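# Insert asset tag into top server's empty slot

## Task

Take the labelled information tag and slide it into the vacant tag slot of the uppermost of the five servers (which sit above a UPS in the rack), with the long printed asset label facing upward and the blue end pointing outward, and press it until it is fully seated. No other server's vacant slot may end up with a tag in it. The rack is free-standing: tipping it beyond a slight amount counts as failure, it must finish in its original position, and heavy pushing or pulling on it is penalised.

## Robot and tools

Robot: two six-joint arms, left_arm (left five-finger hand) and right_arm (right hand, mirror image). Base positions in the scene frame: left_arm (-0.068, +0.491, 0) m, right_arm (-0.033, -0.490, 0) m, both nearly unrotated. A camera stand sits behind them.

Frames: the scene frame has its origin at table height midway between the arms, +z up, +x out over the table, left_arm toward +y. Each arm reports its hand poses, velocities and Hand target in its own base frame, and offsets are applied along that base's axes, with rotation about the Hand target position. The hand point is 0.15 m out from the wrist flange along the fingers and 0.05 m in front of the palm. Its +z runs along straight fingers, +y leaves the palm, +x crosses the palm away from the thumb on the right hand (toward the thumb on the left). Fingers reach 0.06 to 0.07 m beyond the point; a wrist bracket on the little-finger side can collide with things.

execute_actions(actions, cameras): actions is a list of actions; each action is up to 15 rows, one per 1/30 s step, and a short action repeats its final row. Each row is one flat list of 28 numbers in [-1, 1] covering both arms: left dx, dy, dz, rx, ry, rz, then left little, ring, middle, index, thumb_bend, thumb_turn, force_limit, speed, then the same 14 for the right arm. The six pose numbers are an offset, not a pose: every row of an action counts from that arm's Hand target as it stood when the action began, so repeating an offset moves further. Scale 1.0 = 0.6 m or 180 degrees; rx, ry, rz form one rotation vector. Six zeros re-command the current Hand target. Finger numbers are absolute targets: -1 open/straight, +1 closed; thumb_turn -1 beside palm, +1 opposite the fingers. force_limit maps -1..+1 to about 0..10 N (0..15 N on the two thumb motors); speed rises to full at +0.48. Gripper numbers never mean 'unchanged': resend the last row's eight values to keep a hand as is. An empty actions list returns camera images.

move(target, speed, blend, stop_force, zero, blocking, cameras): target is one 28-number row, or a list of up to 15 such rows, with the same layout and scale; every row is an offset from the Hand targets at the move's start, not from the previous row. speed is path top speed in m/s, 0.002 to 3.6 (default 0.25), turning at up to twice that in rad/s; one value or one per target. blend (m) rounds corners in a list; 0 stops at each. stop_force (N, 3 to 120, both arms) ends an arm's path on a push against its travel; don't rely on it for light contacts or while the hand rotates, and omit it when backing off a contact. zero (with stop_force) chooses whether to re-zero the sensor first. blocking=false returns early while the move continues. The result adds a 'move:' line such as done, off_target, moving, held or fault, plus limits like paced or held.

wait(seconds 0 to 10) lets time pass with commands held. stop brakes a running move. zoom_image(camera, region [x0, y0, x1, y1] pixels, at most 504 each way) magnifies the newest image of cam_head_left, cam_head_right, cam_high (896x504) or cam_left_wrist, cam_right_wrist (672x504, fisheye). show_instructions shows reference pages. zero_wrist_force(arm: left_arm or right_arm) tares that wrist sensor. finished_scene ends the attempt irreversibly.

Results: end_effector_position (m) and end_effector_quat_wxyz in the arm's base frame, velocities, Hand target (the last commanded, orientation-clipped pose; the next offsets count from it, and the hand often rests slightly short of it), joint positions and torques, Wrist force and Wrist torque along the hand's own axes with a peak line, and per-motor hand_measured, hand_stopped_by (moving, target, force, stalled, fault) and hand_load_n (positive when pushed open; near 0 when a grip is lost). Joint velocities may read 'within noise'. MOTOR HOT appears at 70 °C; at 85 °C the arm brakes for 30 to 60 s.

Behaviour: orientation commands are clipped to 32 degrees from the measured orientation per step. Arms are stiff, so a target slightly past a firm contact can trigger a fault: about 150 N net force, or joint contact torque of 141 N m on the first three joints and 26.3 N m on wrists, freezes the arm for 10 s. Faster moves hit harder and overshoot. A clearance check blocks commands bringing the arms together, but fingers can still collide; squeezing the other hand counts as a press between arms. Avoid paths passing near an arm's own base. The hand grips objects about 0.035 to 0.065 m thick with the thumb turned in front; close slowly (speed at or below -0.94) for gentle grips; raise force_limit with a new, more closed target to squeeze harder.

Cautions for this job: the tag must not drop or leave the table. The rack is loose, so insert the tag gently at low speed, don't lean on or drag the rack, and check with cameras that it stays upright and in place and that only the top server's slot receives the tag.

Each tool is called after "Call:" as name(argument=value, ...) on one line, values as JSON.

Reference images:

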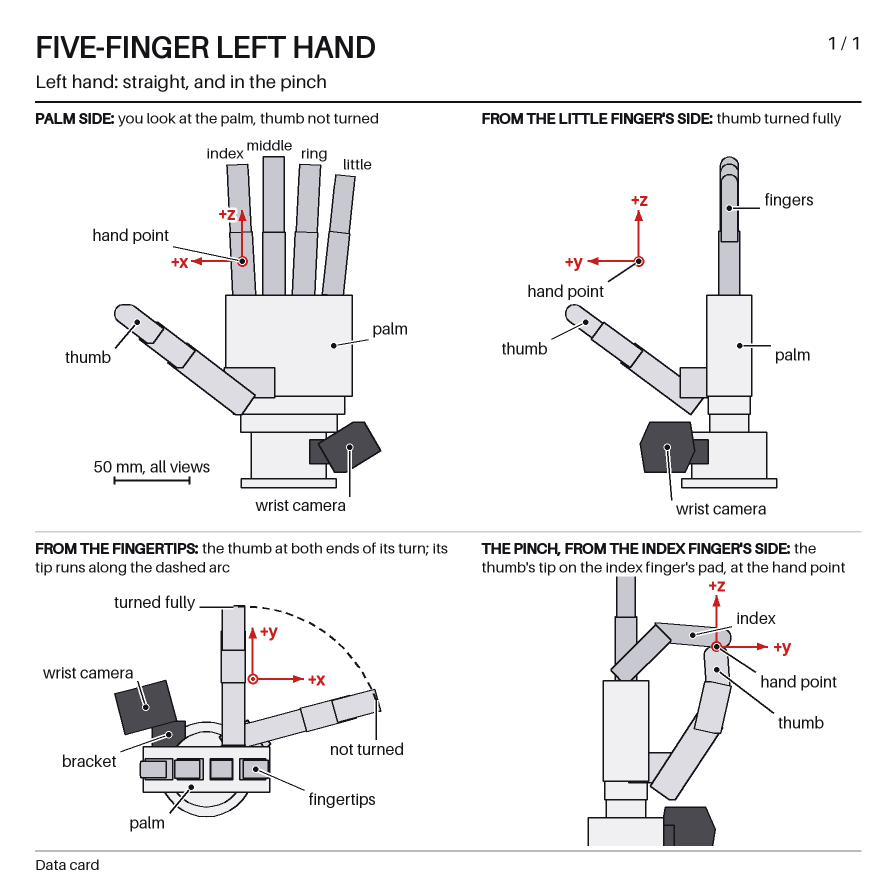

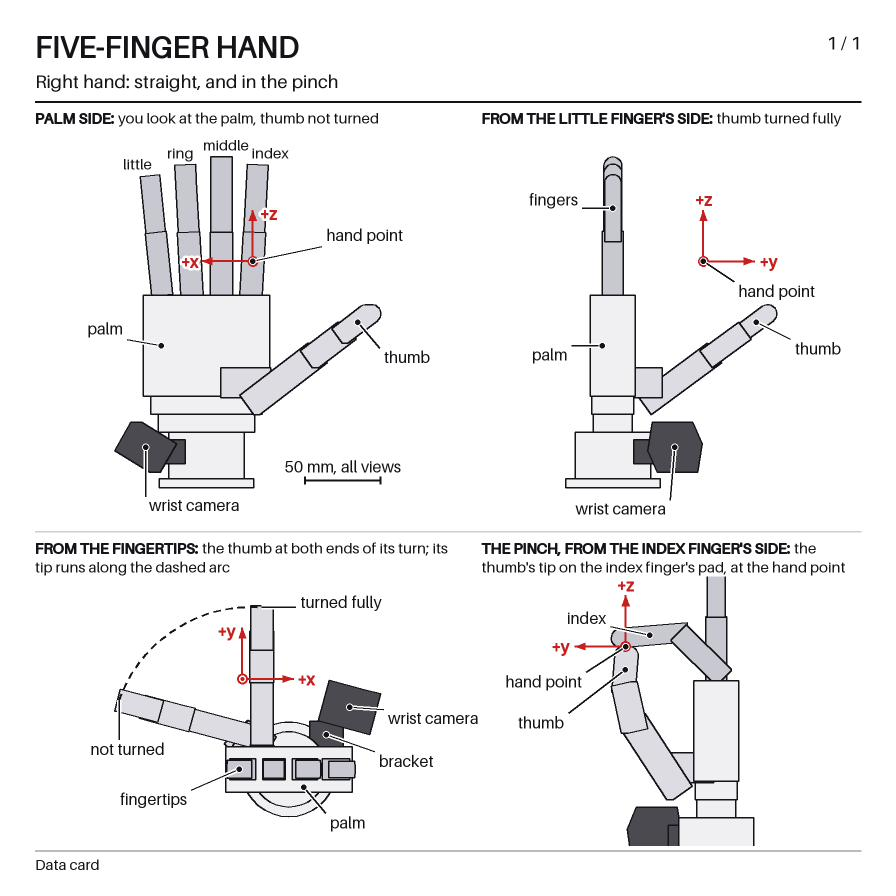

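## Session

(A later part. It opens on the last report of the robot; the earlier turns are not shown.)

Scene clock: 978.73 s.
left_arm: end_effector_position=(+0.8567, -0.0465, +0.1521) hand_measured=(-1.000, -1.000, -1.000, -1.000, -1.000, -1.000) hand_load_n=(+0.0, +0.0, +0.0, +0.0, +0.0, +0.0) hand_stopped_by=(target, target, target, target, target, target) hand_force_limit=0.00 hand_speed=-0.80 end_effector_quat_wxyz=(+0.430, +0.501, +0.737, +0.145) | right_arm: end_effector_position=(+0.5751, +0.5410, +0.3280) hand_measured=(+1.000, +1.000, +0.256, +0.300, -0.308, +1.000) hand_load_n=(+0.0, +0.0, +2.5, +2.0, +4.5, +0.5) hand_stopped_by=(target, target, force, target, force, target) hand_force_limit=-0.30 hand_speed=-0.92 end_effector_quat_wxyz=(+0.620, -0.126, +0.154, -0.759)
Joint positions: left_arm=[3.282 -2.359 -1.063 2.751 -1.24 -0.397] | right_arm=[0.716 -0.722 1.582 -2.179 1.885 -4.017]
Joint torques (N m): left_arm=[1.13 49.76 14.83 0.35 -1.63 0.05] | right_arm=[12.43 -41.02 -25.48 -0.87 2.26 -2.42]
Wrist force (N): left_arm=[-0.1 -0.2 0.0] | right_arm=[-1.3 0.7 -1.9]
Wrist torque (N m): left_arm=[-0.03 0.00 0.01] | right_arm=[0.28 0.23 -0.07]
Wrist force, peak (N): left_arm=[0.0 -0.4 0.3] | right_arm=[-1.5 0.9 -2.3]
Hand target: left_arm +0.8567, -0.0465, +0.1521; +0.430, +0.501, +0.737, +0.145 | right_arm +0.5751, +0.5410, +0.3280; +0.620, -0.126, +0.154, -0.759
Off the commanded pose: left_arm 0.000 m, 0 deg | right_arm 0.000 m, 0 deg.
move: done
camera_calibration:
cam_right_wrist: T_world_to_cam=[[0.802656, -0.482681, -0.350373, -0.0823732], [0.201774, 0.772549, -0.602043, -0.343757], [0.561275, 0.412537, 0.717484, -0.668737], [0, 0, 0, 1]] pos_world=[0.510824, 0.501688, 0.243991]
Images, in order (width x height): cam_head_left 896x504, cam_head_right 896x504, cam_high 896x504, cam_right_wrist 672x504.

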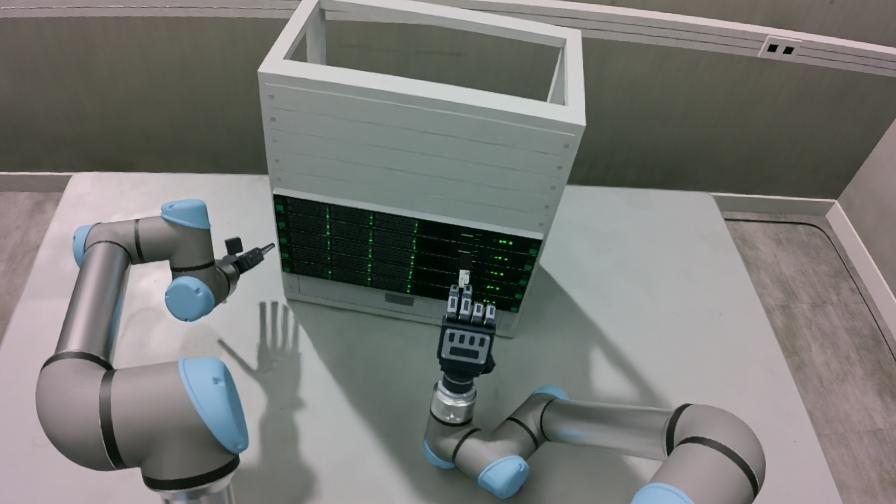

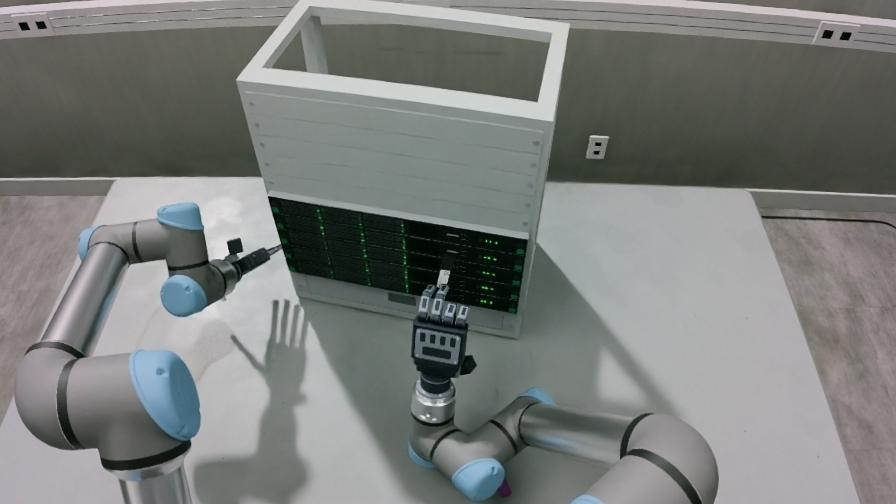

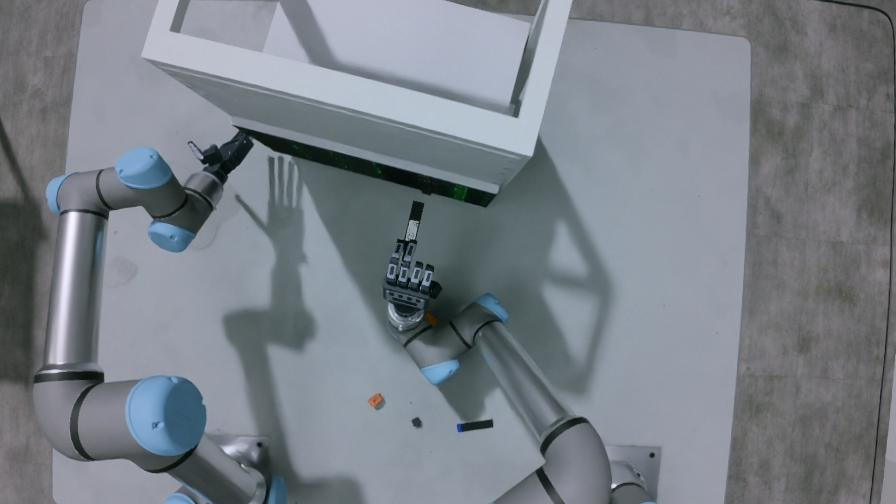

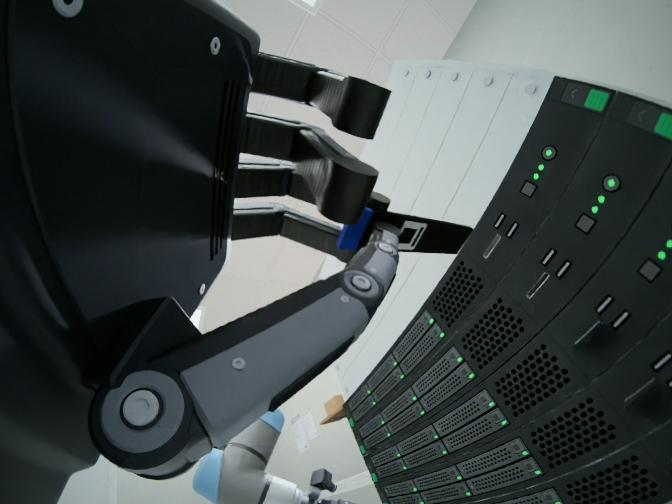

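Call:
move(target=[0,0,0,0,0,0,-1,-1,-1,-1,-1,-1,0,-0.8,0.0617,-0.005,0.0033,0,0,0,1,1,0.5,0.3,-0.05,1,-0.3,-0.92], speed=0.05, cameras=["cam_right_wrist","cam_high","cam_head_right","cam_head_left"])

Call:
zoom_image(camera="cam_right_wrist", region=[430, 200, 510, 280])

Call:
zoom_image(camera="cam_head_left", region=[440, 215, 520, 295])

Call:
zoom_image(camera="cam_head_right", region=[420, 215, 500, 295])

Call:
zoom_image(camera="cam_high", region=[390, 160, 470, 240])

Scene clock: 1016.40 s.
left_arm: end_effector_position=(+0.8567, -0.0465, +0.1521) hand_measured=(-1.000, -1.000, -1.000, -1.000, -1.000, -1.000) hand_load_n=(+0.0, +0.0, +0.0, +0.0, +0.0, +0.0) hand_stopped_by=(target, target, target, target, target, target) hand_force_limit=0.00 hand_speed=-0.80 end_effector_quat_wxyz=(+0.430, +0.501, +0.737, +0.145) | right_arm: end_effector_position=(+0.6121, +0.5380, +0.3299) hand_measured=(+1.000, +1.000, +0.256, +0.300, -0.308, +1.000) hand_load_n=(+0.0, +0.0, +2.5, +2.0, +4.5, +0.0) hand_stopped_by=(target, target, force, target, force, target) hand_force_limit=-0.30 hand_speed=-0.92 end_effector_quat_wxyz=(+0.620, -0.126, +0.154, -0.759)
Joint positions: left_arm=[3.282 -2.359 -1.063 2.751 -1.24 -0.397] | right_arm=[0.678 -0.693 1.506 -2.12 1.875 -3.978]
Joint torques (N m): left_arm=[1.45 50.46 15.24 0.69 -1.89 -0.15] | right_arm=[-10.13 -42.55 -26.17 -1.07 -2.98 2.34]
Wrist force (N): left_arm=[0.0 -0.1 0.1] | right_arm=[-0.7 0.9 -2.1]
Wrist torque (N m): left_arm=[-0.02 0.01 0.00] | right_arm=[0.31 0.10 -0.08]
Wrist force, peak (N): left_arm=[0.0 -0.3 0.5] | right_arm=[-1.1 0.8 -2.3]
Hand target: left_arm +0.8567, -0.0465, +0.1521; +0.430, +0.501, +0.737, +0.145 | right_arm +0.6121, +0.5380, +0.3299; +0.620, -0.126, +0.154, -0.759
Off the commanded pose: left_arm 0.000 m, 0 deg | right_arm 0.000 m, 0 deg.
move: done
camera_calibration:
cam_right_wrist: T_world_to_cam=[[0.80264, -0.482744, -0.350324, -0.112791], [0.20184, 0.77251, -0.60207, -0.347711], [0.561275, 0.412536, 0.717485, -0.689702], [0, 0, 0, 1]] pos_world=[0.547825, 0.498688, 0.245991]
Images, in order (width x height): cam_head_left 896x504, cam_head_right 896x504, cam_high 896x504, cam_right_wrist 672x504.

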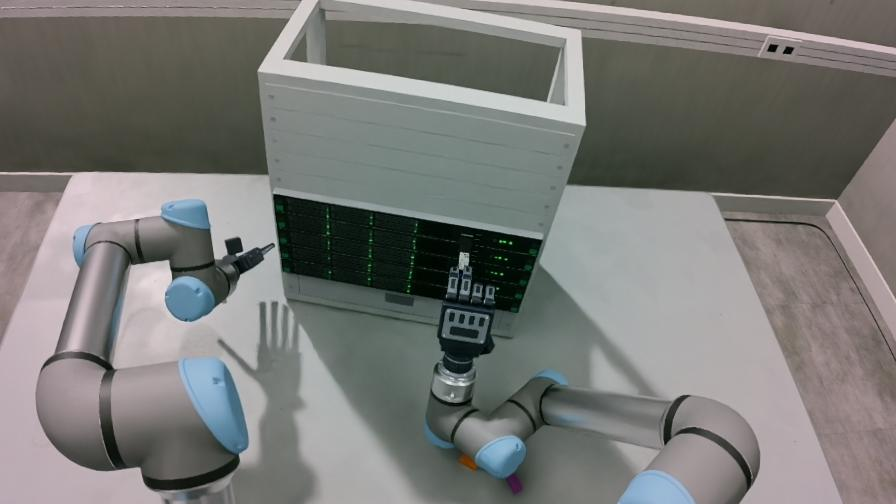

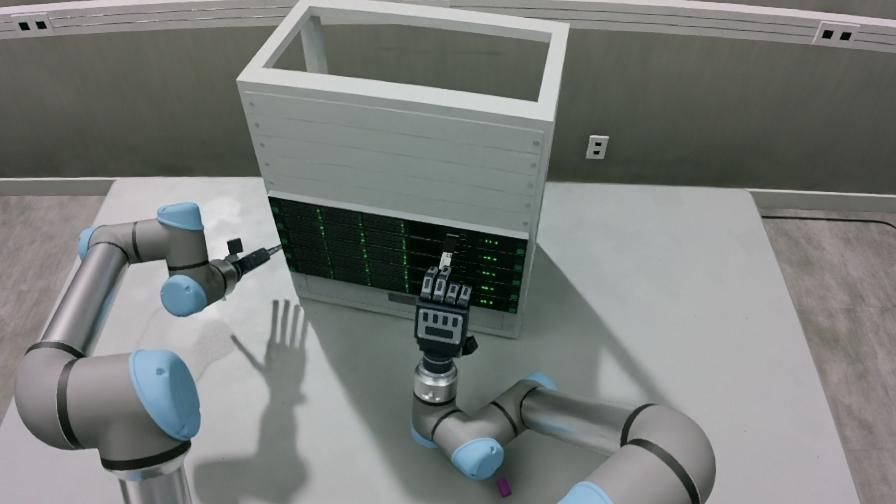

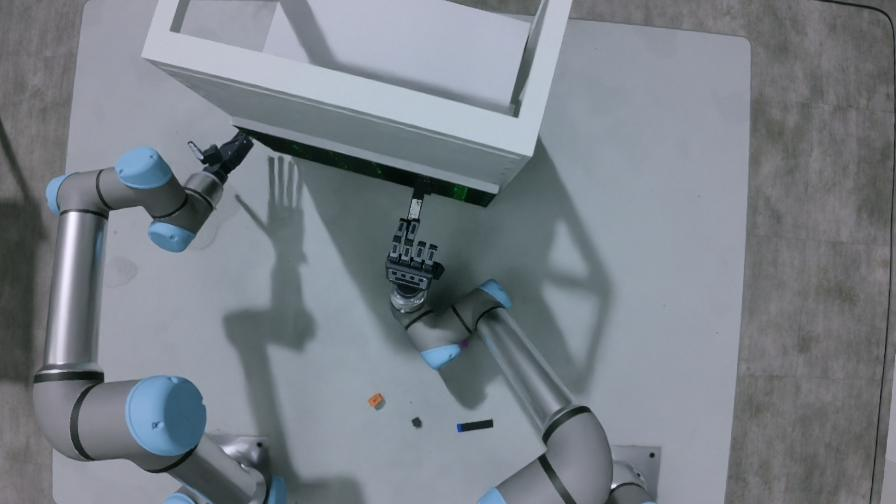

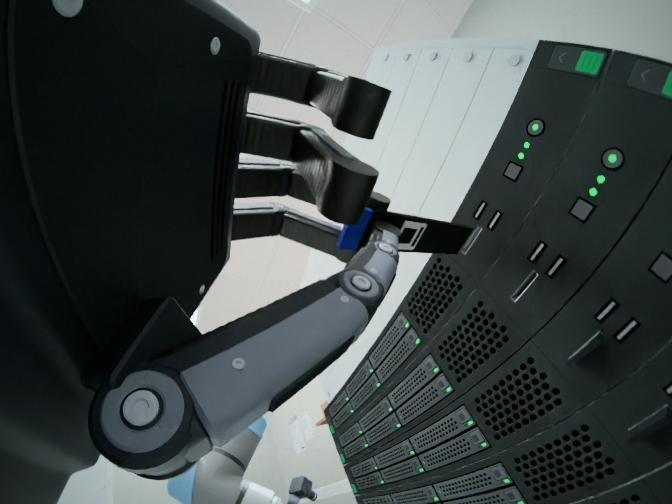

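Scaled by 6.300 from the camera's 672x504 image, which has a finer 960x720 frame.

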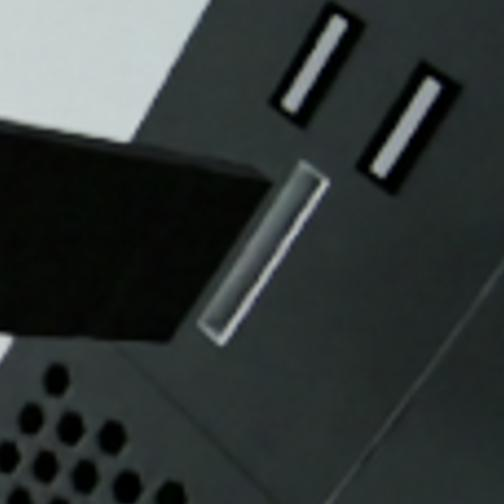

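Scaled by 6.300.

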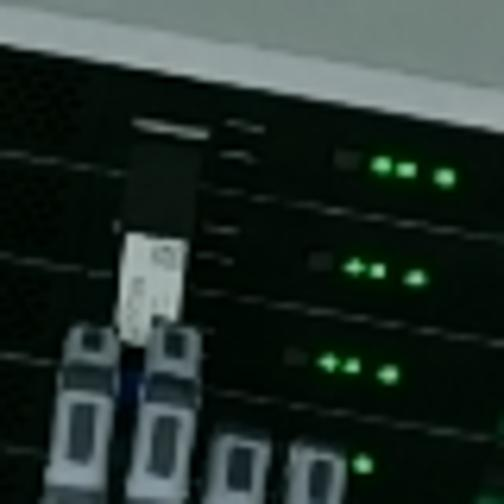

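Scaled by 6.300.

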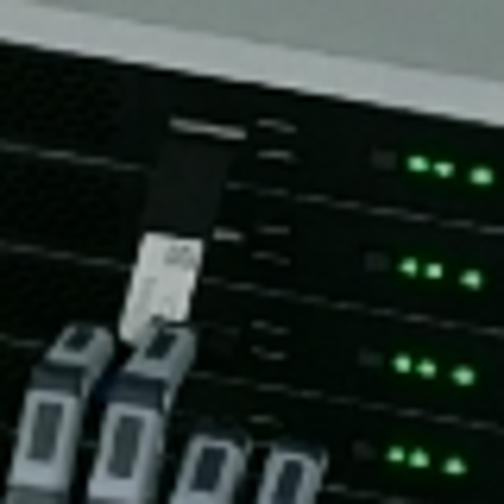

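Scaled by 6.300.

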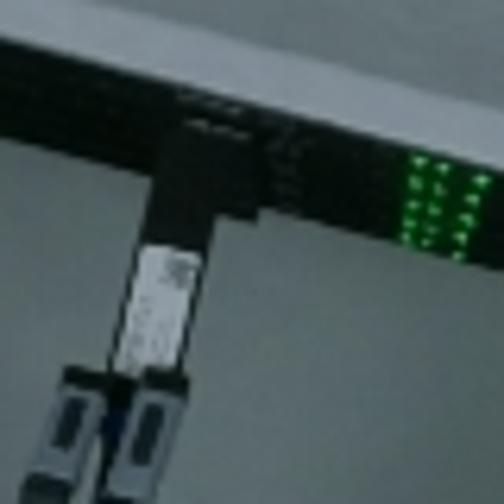

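Call:
zoom_image(camera="cam_head_left", region=[452, 228, 482, 258])

Call:
zoom_image(camera="cam_head_right", region=[438, 228, 468, 258])

Call:
zoom_image(camera="cam_right_wrist", region=[450, 218, 490, 262])

Scaled by 16.800.

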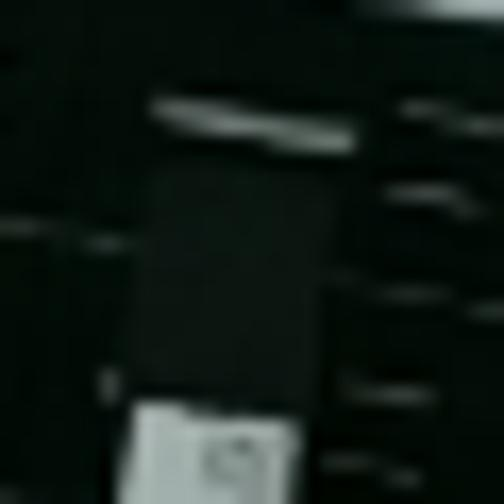

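Scaled by 16.800.

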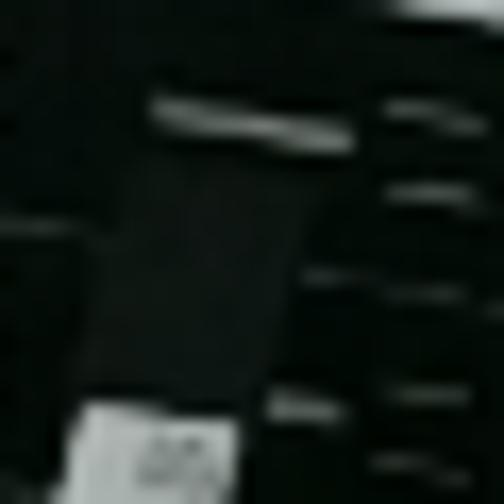

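Scaled by 11.455 from the camera's 672x504 image, which has a finer 960x720 frame.

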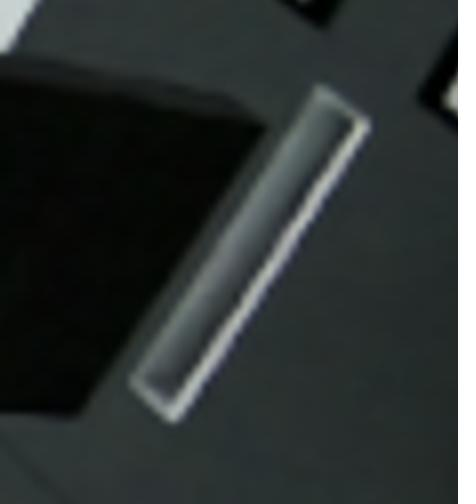

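Call:
move(target=[0,0,0,0,0,0,-1,-1,-1,-1,-1,-1,0,-0.8,0.0245,-0.0068,-0.0015,0,0,0,1,1,0.5,0.3,-0.05,1,-0.3,-0.92], speed=0.008, stop_force=3, cameras=["cam_right_wrist","cam_head_right","cam_head_left"])

Call:
zoom_image(camera="cam_right_wrist", region=[450, 218, 490, 262])

Call:
zoom_image(camera="cam_head_left", region=[452, 228, 482, 258])

Call:
zoom_image(camera="cam_head_right", region=[438, 228, 468, 258])

Scene clock: 1074.20 s.
left_arm: end_effector_position=(+0.8567, -0.0465, +0.1521) hand_measured=(-1.000, -1.000, -1.000, -1.000, -1.000, -1.000) hand_load_n=(+0.0, +0.0, +0.0, +0.0, +0.0, +0.0) hand_stopped_by=(target, target, target, target, target, target) hand_force_limit=0.00 hand_speed=-0.80 end_effector_quat_wxyz=(+0.430, +0.501, +0.737, +0.145) | right_arm: end_effector_position=(+0.6200, +0.5359, +0.3295) hand_measured=(+1.000, +1.000, +0.256, +0.300, -0.308, +1.000) hand_load_n=(+0.0, +0.0, +3.0, +2.5, +4.0, +0.0) hand_stopped_by=(target, target, force, target, force, target) hand_force_limit=-0.30 hand_speed=-0.92 end_effector_quat_wxyz=(+0.620, -0.126, +0.154, -0.759)
Joint positions: left_arm=[3.282 -2.359 -1.063 2.751 -1.24 -0.397] | right_arm=[0.668 -0.687 1.493 -2.11 1.873 -3.968]
Joint torques (N m): left_arm=[2.01 50.24 15.37 0.57 -1.8 -0.08] | right_arm=[10.49 -60.63 -5.05 -3.37 2.39 -2.48]
Wrist force (N): left_arm=[-0.2 -0.2 0.3] | right_arm=[-0.8 -1.0 -3.2]
Wrist torque (N m): left_arm=[-0.04 0.04 -0.01] | right_arm=[0.28 0.08 -0.09]
Wrist force, peak (N): left_arm=[-0.2 -0.3 0.5] | right_arm=[-1.0 -4.8 -4.8]
Hand target: left_arm +0.8567, -0.0465, +0.1521; +0.430, +0.501, +0.737, +0.145 | right_arm +0.6200, +0.5359, +0.3295; +0.620, -0.126, +0.154, -0.759 (not the last commanded pose)
Off the commanded pose: left_arm 0.000 m, 0 deg | right_arm 0.007 m, 0 deg.
move: contact (right_arm)
camera_calibration:
cam_right_wrist: T_world_to_cam=[[0.802667, -0.482725, -0.350289, -0.120321], [0.201798, 0.772478, -0.602126, -0.347833], [0.561252, 0.412619, 0.717455, -0.692834], [0, 0, 0, 1]] pos_world=[0.555624, 0.496488, 0.24549]
Images, in order (width x height): cam_head_left 896x504, cam_head_right 896x504, cam_right_wrist 672x504.

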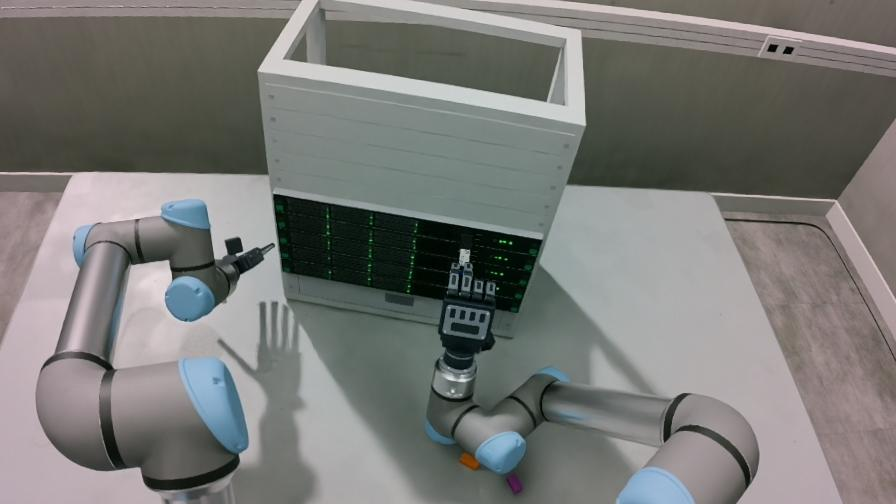

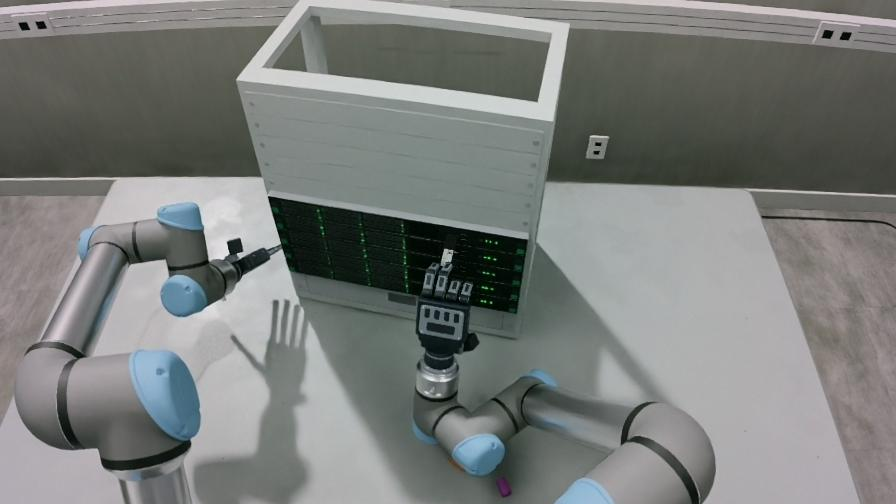

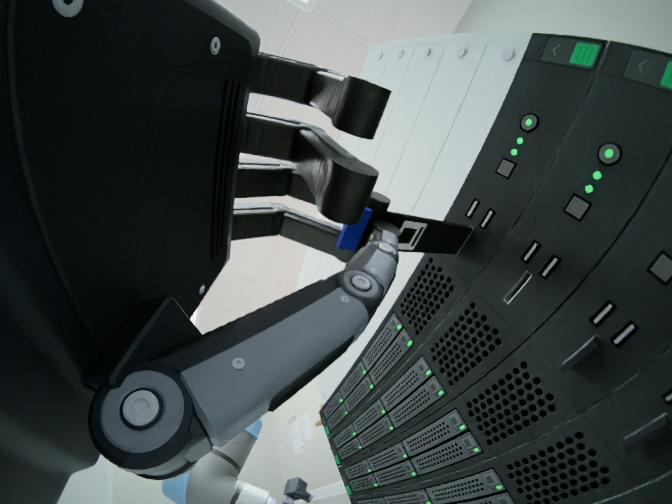

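Scaled by 11.455 from the camera's 672x504 image, which has a finer 960x720 frame.

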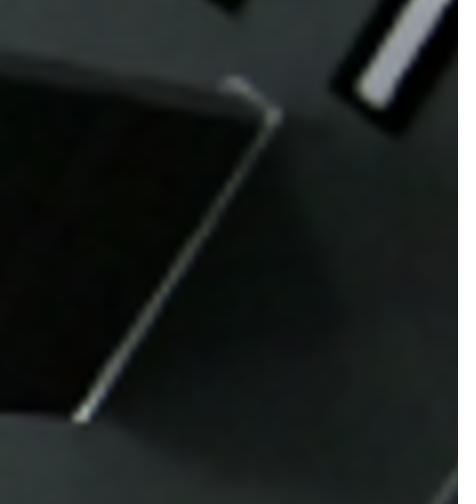

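Scaled by 16.800.

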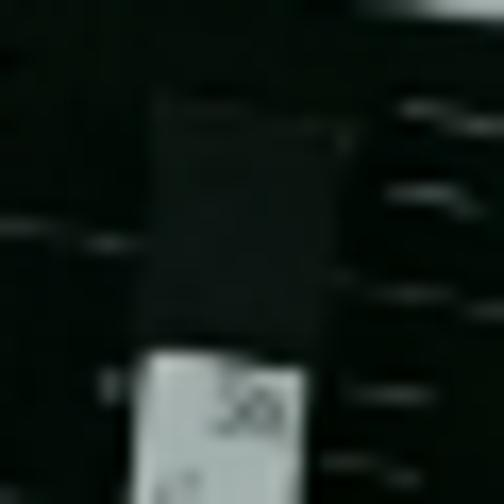

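Scaled by 16.800.

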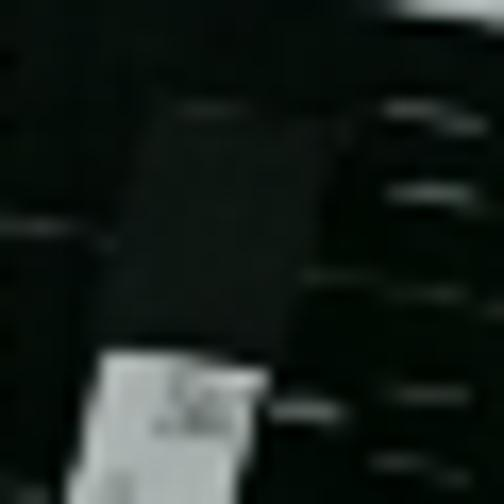

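Call:
move(target=[0,0,0,0,0,0,-1,-1,-1,-1,-1,-1,0,-0.8,-0.0027,-0.0008,0.0008,0,0,0,1,1,0.5,0.3,-0.05,1,-0.3,-0.92], speed=0.02)

Call:
move(target=[0,0,0,0,0,0,-1,-1,-1,-1,-1,-1,0,-0.8,0.0245,-0.0049,0,0,0,0,1,1,0.5,0.3,-0.05,1,-0.3,-0.92], speed=0.008, stop_force=3, cameras=["cam_right_wrist","cam_head_right","cam_head_left"])

Call:
zoom_image(camera="cam_right_wrist", region=[450, 218, 490, 262])

Call:
zoom_image(camera="cam_head_left", region=[452, 228, 482, 258])

Call:
zoom_image(camera="cam_head_right", region=[438, 228, 468, 258])

Scene clock: 1090.70 s.
left_arm: end_effector_position=(+0.8567, -0.0465, +0.1521) hand_measured=(-1.000, -1.000, -1.000, -1.000, -1.000, -1.000) hand_load_n=(+0.0, +0.0, +0.5, +0.0, +0.0, +0.0) hand_stopped_by=(target, target, target, target, target, target) hand_force_limit=0.00 hand_speed=-0.80 end_effector_quat_wxyz=(+0.430, +0.501, +0.737, +0.145) | right_arm: end_effector_position=(+0.6184, +0.5354, +0.3299) hand_measured=(+1.000, +1.000, +0.256, +0.300, -0.308, +1.000) hand_load_n=(+0.0, +0.0, +3.0, +2.0, +4.0, +0.5) hand_stopped_by=(target, target, force, target, force, target) hand_force_limit=-0.30 hand_speed=-0.92 end_effector_quat_wxyz=(+0.620, -0.126, +0.154, -0.759)
Joint positions: left_arm=[3.282 -2.359 -1.063 2.751 -1.24 -0.397] | right_arm=[0.669 -0.69 1.498 -2.112 1.873 -3.969]
Joint torques (N m): left_arm=[1.3 50.49 14.88 0.48 -1.59 -0.17] | right_arm=[11.72 -60.14 -6.19 -3.57 2.06 -2.43]
Wrist force (N): left_arm=[0.1 -0.2 0.2] | right_arm=[-0.7 0.9 -2.1]
Wrist torque (N m): left_arm=[-0.04 0.00 0.02] | right_arm=[0.31 0.09 -0.01]
Wrist force, peak (N): left_arm=[0.1 -0.5 0.2] | right_arm=[-0.9 -1.2 -3.3]
Hand target: left_arm +0.8567, -0.0465, +0.1521; +0.430, +0.501, +0.737, +0.145 | right_arm +0.6183, +0.5354, +0.3300; +0.620, -0.126, +0.154, -0.759
Off the commanded pose: left_arm 0.000 m, 0 deg | right_arm 0.000 m, 0 deg.
move: done

Scene clock: 1092.13 s.
left_arm: end_effector_position=(+0.8567, -0.0465, +0.1521) hand_measured=(-1.000, -1.000, -1.000, -1.000, -1.000, -1.000) hand_load_n=(+0.0, +0.0, +0.0, -0.5, +0.0, +0.0) hand_stopped_by=(target, target, target, target, target, target) hand_force_limit=0.00 hand_speed=-0.80 end_effector_quat_wxyz=(+0.430, +0.501, +0.737, +0.145) | right_arm: end_effector_position=(+0.6200, +0.5351, +0.3300) hand_measured=(+1.000, +1.000, +0.256, +0.300, -0.308, +1.000) hand_load_n=(+0.0, +0.0, +3.0, +2.0, +3.5, +0.5) hand_stopped_by=(target, target, force, target, force, target) hand_force_limit=-0.30 hand_speed=-0.92 end_effector_quat_wxyz=(+0.621, -0.126, +0.154, -0.759)
Joint positions: left_arm=[3.282 -2.359 -1.063 2.751 -1.24 -0.397] | right_arm=[0.667 -0.689 1.495 -2.11 1.873 -3.967]
Joint torques (N m): left_arm=[1.55 51.23 15.05 0.53 -1.57 -0.02] | right_arm=[9.84 -59.57 -4.97 -3.41 2.07 -2.49]
Wrist force (N): left_arm=[0.0 -0.1 0.2] | right_arm=[-0.6 -1.7 -3.8]
Wrist torque (N m): left_arm=[-0.02 0.00 0.00] | right_arm=[0.27 0.06 -0.08]
Wrist force, peak (N): left_arm=[0.3 -0.1 0.3] | right_arm=[-1.2 -6.0 -5.6]
Hand target: left_arm +0.8567, -0.0465, +0.1521; +0.430, +0.501, +0.737, +0.145 | right_arm +0.6200, +0.5351, +0.3300; +0.621, -0.126, +0.154, -0.759 (not the last commanded pose)
Off the commanded pose: left_arm 0.000 m, 0 deg | right_arm 0.013 m, 0 deg.
move: contact (right_arm)
camera_calibration:
cam_right_wrist: T_world_to_cam=[[0.802673, -0.482618, -0.350422, -0.120588], [0.201708, 0.772588, -0.602015, -0.347043], [0.561275, 0.412538, 0.717483, -0.69294], [0, 0, 0, 1]] pos_world=[0.555724, 0.495788, 0.245991]
Images, in order (width x height): cam_head_left 896x504, cam_head_right 896x504, cam_right_wrist 672x504.

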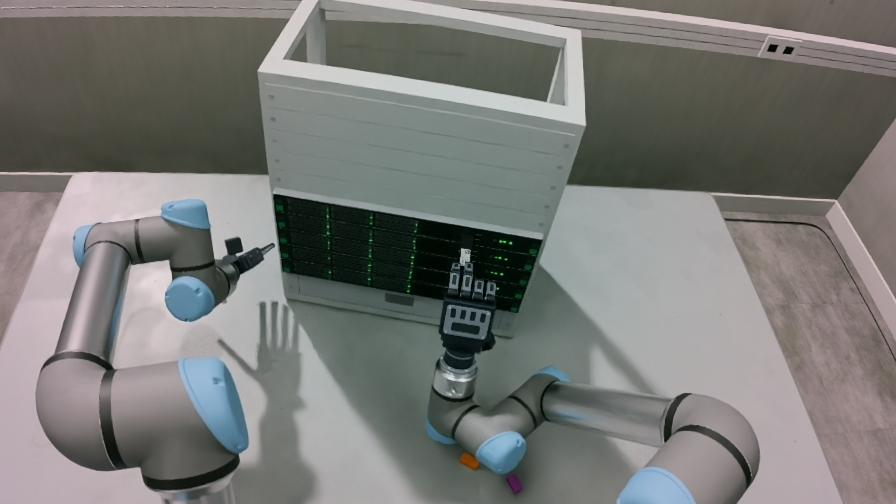

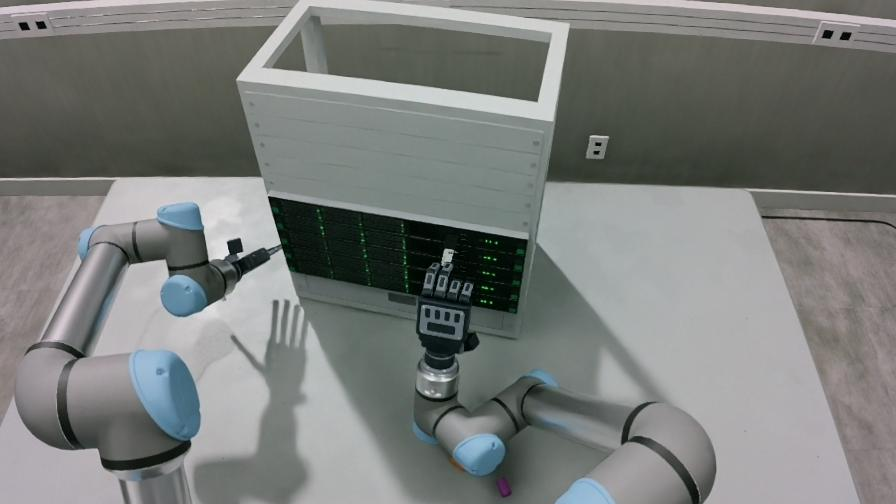

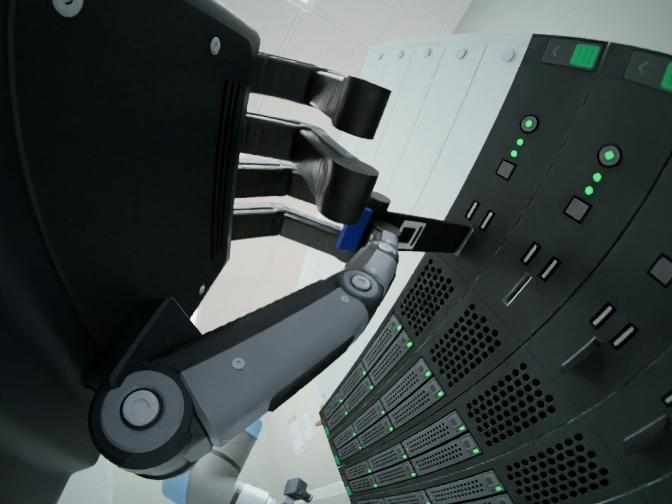

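Scaled by 11.455 from the camera's 672x504 image, which has a finer 960x720 frame.

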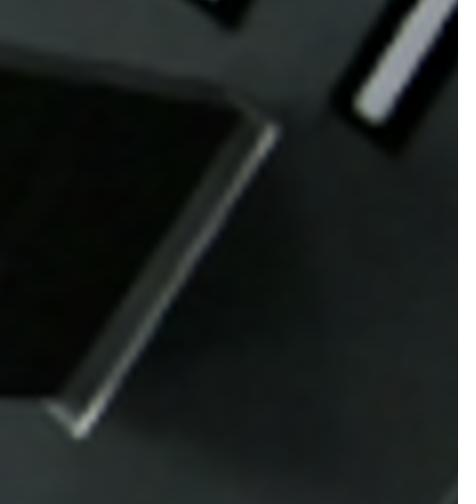

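Scaled by 16.800.

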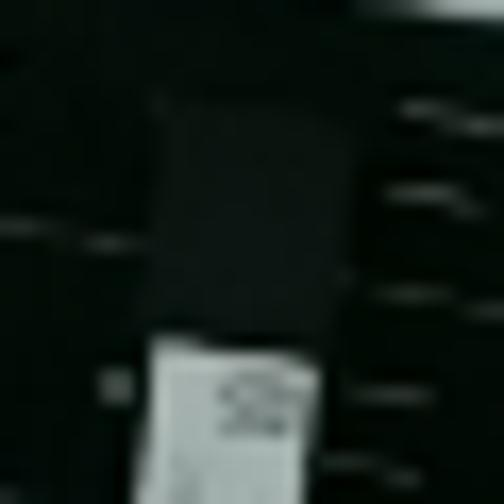

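Scaled by 16.800.

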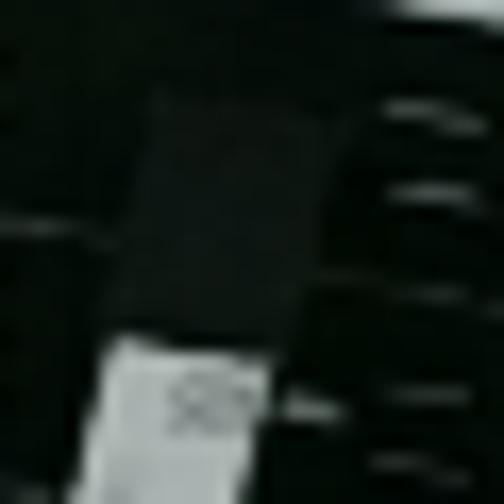

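Call:
move(target=[0,0,0,0,0,0,-1,-1,-1,-1,-1,-1,0,-0.8,-0.0025,0.0005,0,0,0,0,1,1,0.5,0.3,-0.05,1,-0.3,-0.92], speed=0.02, cameras=["cam_right_wrist"])

Call:
zoom_image(camera="cam_right_wrist", region=[450, 218, 490, 262])

Call:
zoom_image(camera="cam_right_wrist", region=[340, 190, 500, 290])

Scene clock: 1102.43 s.
left_arm: end_effector_position=(+0.8567, -0.0465, +0.1521) hand_measured=(-1.000, -1.000, -1.000, -1.000, -1.000, -1.000) hand_load_n=(+0.0, +0.0, +0.0, +0.0, +0.0, +0.5) hand_stopped_by=(target, target, target, target, target, target) hand_force_limit=0.00 hand_speed=-0.80 end_effector_quat_wxyz=(+0.430, +0.501, +0.737, +0.145) | right_arm: end_effector_position=(+0.6185, +0.5354, +0.3300) hand_measured=(+1.000, +1.000, +0.256, +0.300, -0.308, +1.000) hand_load_n=(+0.0, +0.0, +3.0, +2.0, +4.0, +0.5) hand_stopped_by=(target, target, force, target, force, target) hand_force_limit=-0.30 hand_speed=-0.92 end_effector_quat_wxyz=(+0.621, -0.126, +0.154, -0.759)
Joint positions: left_arm=[3.282 -2.359 -1.063 2.751 -1.24 -0.397] | right_arm=[0.669 -0.69 1.498 -2.112 1.873 -3.969]
Joint torques (N m): left_arm=[1.67 50.65 15.22 0.77 -1.51 -0.09] | right_arm=[11.69 -60.19 -4.71 -3.58 2.31 -2.41]
Wrist force (N): left_arm=[-0.2 -0.1 0.3] | right_arm=[-0.7 0.5 -2.1]
Wrist torque (N m): left_arm=[-0.03 0.04 -0.01] | right_arm=[0.25 0.08 -0.02]
Wrist force, peak (N): left_arm=[-0.2 -0.4 0.4] | right_arm=[-0.7 -1.8 -3.8]
Hand target: left_arm +0.8567, -0.0465, +0.1521; +0.430, +0.501, +0.737, +0.145 | right_arm +0.6185, +0.5354, +0.3300; +0.621, -0.126, +0.154, -0.759
Off the commanded pose: left_arm 0.000 m, 0 deg | right_arm 0.000 m, 0 deg.
move: done
camera_calibration:
cam_right_wrist: T_world_to_cam=[[0.802673, -0.482618, -0.350422, -0.119287], [0.201708, 0.772588, -0.602015, -0.346895], [0.561275, 0.412538, 0.717483, -0.692181], [0, 0, 0, 1]] pos_world=[0.554224, 0.495988, 0.245991]
Images, in order (width x height): cam_right_wrist 672x504.

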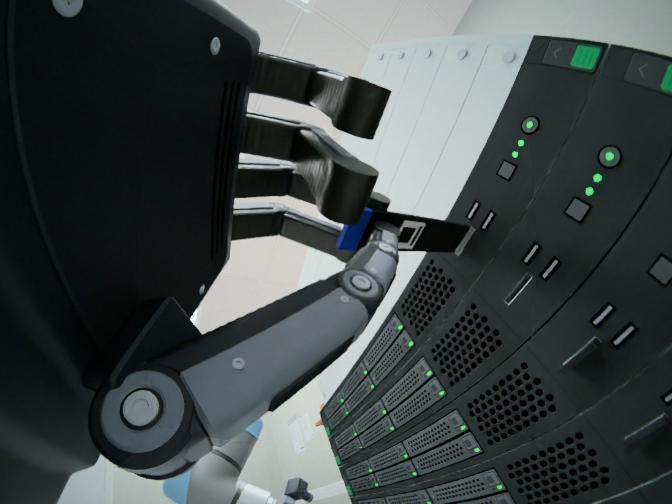

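Scaled by 11.455 from the camera's 672x504 image, which has a finer 960x720 frame.

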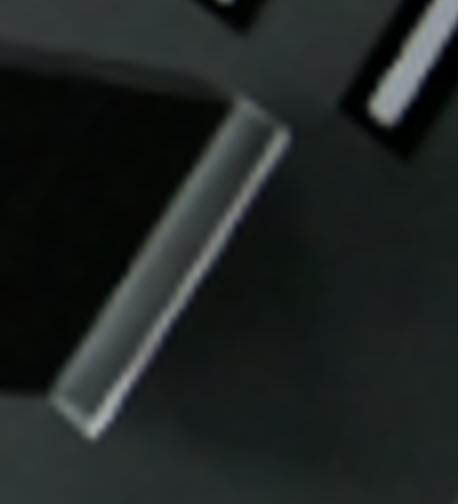

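Scaled by 3.150 from the camera's 672x504 image, which has a finer 960x720 frame.

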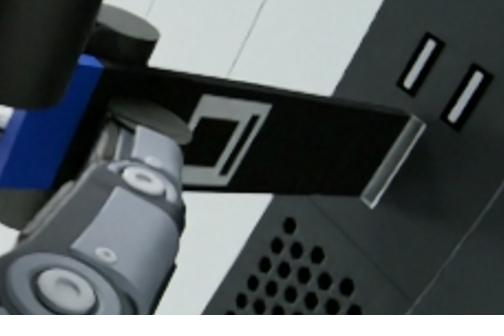

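Call:
move(target=[0,0,0,0,0,0,-1,-1,-1,-1,-1,-1,0,-0.8,-0.0017,0.0004,0.0015,0.0022,0.0109,0,1,1,0.5,0.3,-0.05,1,-0.3,-0.92], speed=0.02, cameras=["cam_right_wrist"])

Call:
zoom_image(camera="cam_right_wrist", region=[450, 218, 490, 262])

Call:
move(target=[0,0,0,0,0,0,-1,-1,-1,-1,-1,-1,0,-0.8,0.0245,-0.0049,0,0,0,0,1,1,0.5,0.3,-0.05,1,-0.3,-0.92], speed=0.006, stop_force=3, cameras=["cam_right_wrist"])

Call:
zoom_image(camera="cam_right_wrist", region=[450, 218, 490, 262])

Scene clock: 1128.27 s.
left_arm: end_effector_position=(+0.8567, -0.0465, +0.1521) hand_measured=(-1.000, -1.000, -1.000, -1.000, -1.000, -1.000) hand_load_n=(+0.0, +0.0, +0.0, +0.0, +0.0, +0.0) hand_stopped_by=(target, target, target, target, target, target) hand_force_limit=0.00 hand_speed=-0.80 end_effector_quat_wxyz=(+0.430, +0.501, +0.737, +0.145) | right_arm: end_effector_position=(+0.6175, +0.5356, +0.3309) hand_measured=(+1.000, +1.000, +0.256, +0.300, -0.308, +1.000) hand_load_n=(+0.0, +0.0, +3.0, +1.5, +4.0, +0.5) hand_stopped_by=(target, target, force, target, force, target) hand_force_limit=-0.30 hand_speed=-0.92 end_effector_quat_wxyz=(+0.618, -0.137, +0.167, -0.756)
Joint positions: left_arm=[3.282 -2.359 -1.063 2.751 -1.24 -0.397] | right_arm=[0.678 -0.71 1.511 -2.083 1.901 -3.971]
Joint torques (N m): left_arm=[1.44 50.34 16.16 0.8 -1.58 -0.15] | right_arm=[12.32 -59.56 -4.49 -0.9 1.97 -2.56]
Wrist force (N): left_arm=[0.0 0.0 0.2] | right_arm=[-0.2 0.6 -2.1]
Wrist torque (N m): left_arm=[0.00 0.00 0.00] | right_arm=[0.27 0.02 0.01]
Wrist force, peak (N): left_arm=[0.2 -0.5 0.1] | right_arm=[-0.7 1.0 -2.2]
Hand target: left_arm +0.8567, -0.0465, +0.1521; +0.430, +0.501, +0.737, +0.145 | right_arm +0.6175, +0.5356, +0.3309; +0.618, -0.137, +0.167, -0.756
Off the commanded pose: left_arm 0.000 m, 0 deg | right_arm 0.000 m, 0 deg.
move: done
camera_calibration:
cam_right_wrist: T_world_to_cam=[[0.790203, -0.480082, -0.380921, -0.101497], [0.18112, 0.77674, -0.603216, -0.335468], [0.58547, 0.407671, 0.700735, -0.6992], [0, 0, 0, 1]] pos_world=[0.550324, 0.496888, 0.248932]
Images, in order (width x height): cam_right_wrist 672x504.

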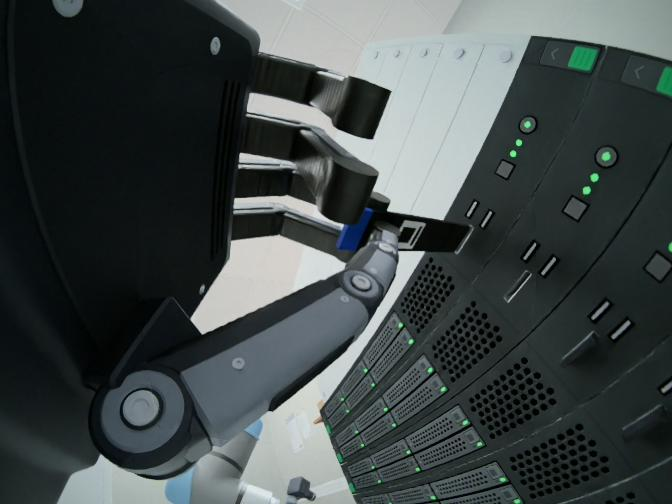

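Scaled by 11.455 from the camera's 672x504 image, which has a finer 960x720 frame.

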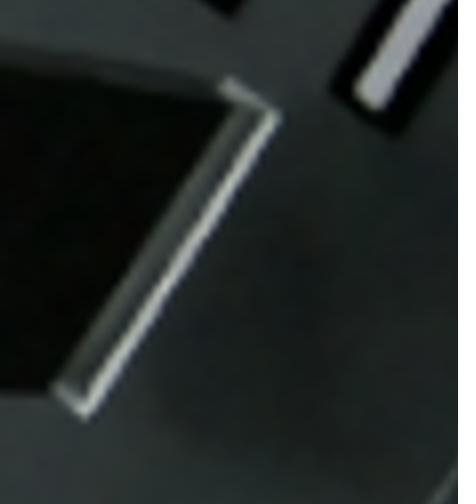

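Scene clock: 1129.97 s.
left_arm: end_effector_position=(+0.8567, -0.0465, +0.1521) hand_measured=(-1.000, -1.000, -1.000, -1.000, -1.000, -1.000) hand_load_n=(+0.0, +0.0, +0.0, +0.0, +0.0, +0.0) hand_stopped_by=(target, target, target, target, target, target) hand_force_limit=0.00 hand_speed=-0.80 end_effector_quat_wxyz=(+0.430, +0.501, +0.737, +0.145) | right_arm: end_effector_position=(+0.6203, +0.5351, +0.3309) hand_measured=(+1.000, +1.000, +0.256, +0.300, -0.308, +1.000) hand_load_n=(-0.5, +0.0, +3.0, +1.5, +3.5, +0.5) hand_stopped_by=(target, target, force, target, force, target) hand_force_limit=-0.30 hand_speed=-0.92 end_effector_quat_wxyz=(+0.618, -0.137, +0.167, -0.756)
Joint positions: left_arm=[3.282 -2.359 -1.063 2.751 -1.24 -0.397] | right_arm=[0.675 -0.708 1.506 -2.079 1.901 -3.967]
Joint torques (N m): left_arm=[0.83 49.57 14.33 0.66 -1.67 -0.05] | right_arm=[9.5 -60.18 -5.73 -3.04 2.77 -2.43]
Wrist force (N): left_arm=[0.0 0.0 0.3] | right_arm=[-0.8 -3.0 -4.0]
Wrist torque (N m): left_arm=[-0.01 0.02 0.00] | right_arm=[0.23 0.08 -0.14]
Wrist force, peak (N): left_arm=[-0.3 0.0 0.4] | right_arm=[-1.0 -5.6 -5.7]
Hand target: left_arm +0.8567, -0.0465, +0.1521; +0.430, +0.501, +0.737, +0.145 | right_arm +0.6203, +0.5351, +0.3309; +0.618, -0.137, +0.167, -0.756 (not the last commanded pose)
Off the commanded pose: left_arm 0.000 m, 0 deg | right_arm 0.012 m, 0 deg.
move: contact (right_arm)
camera_calibration:
cam_right_wrist: T_world_to_cam=[[0.790171, -0.480053, -0.381025, -0.104048], [0.181046, 0.776771, -0.603199, -0.335505], [0.585536, 0.407647, 0.700693, -0.700669], [0, 0, 0, 1]] pos_world=[0.553224, 0.496288, 0.248933]
Images, in order (width x height): cam_right_wrist 672x504.

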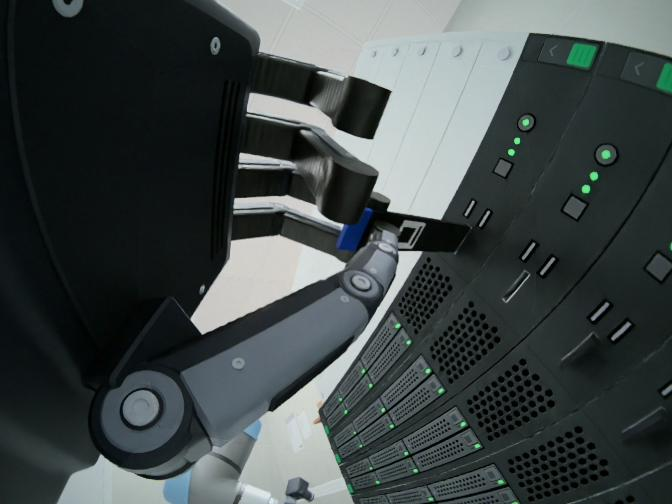

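Scaled by 11.455 from the camera's 672x504 image, which has a finer 960x720 frame.

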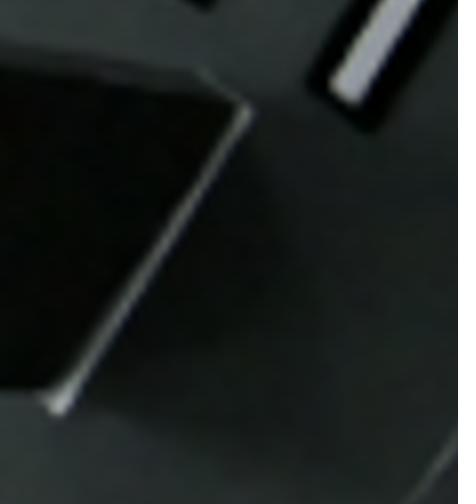

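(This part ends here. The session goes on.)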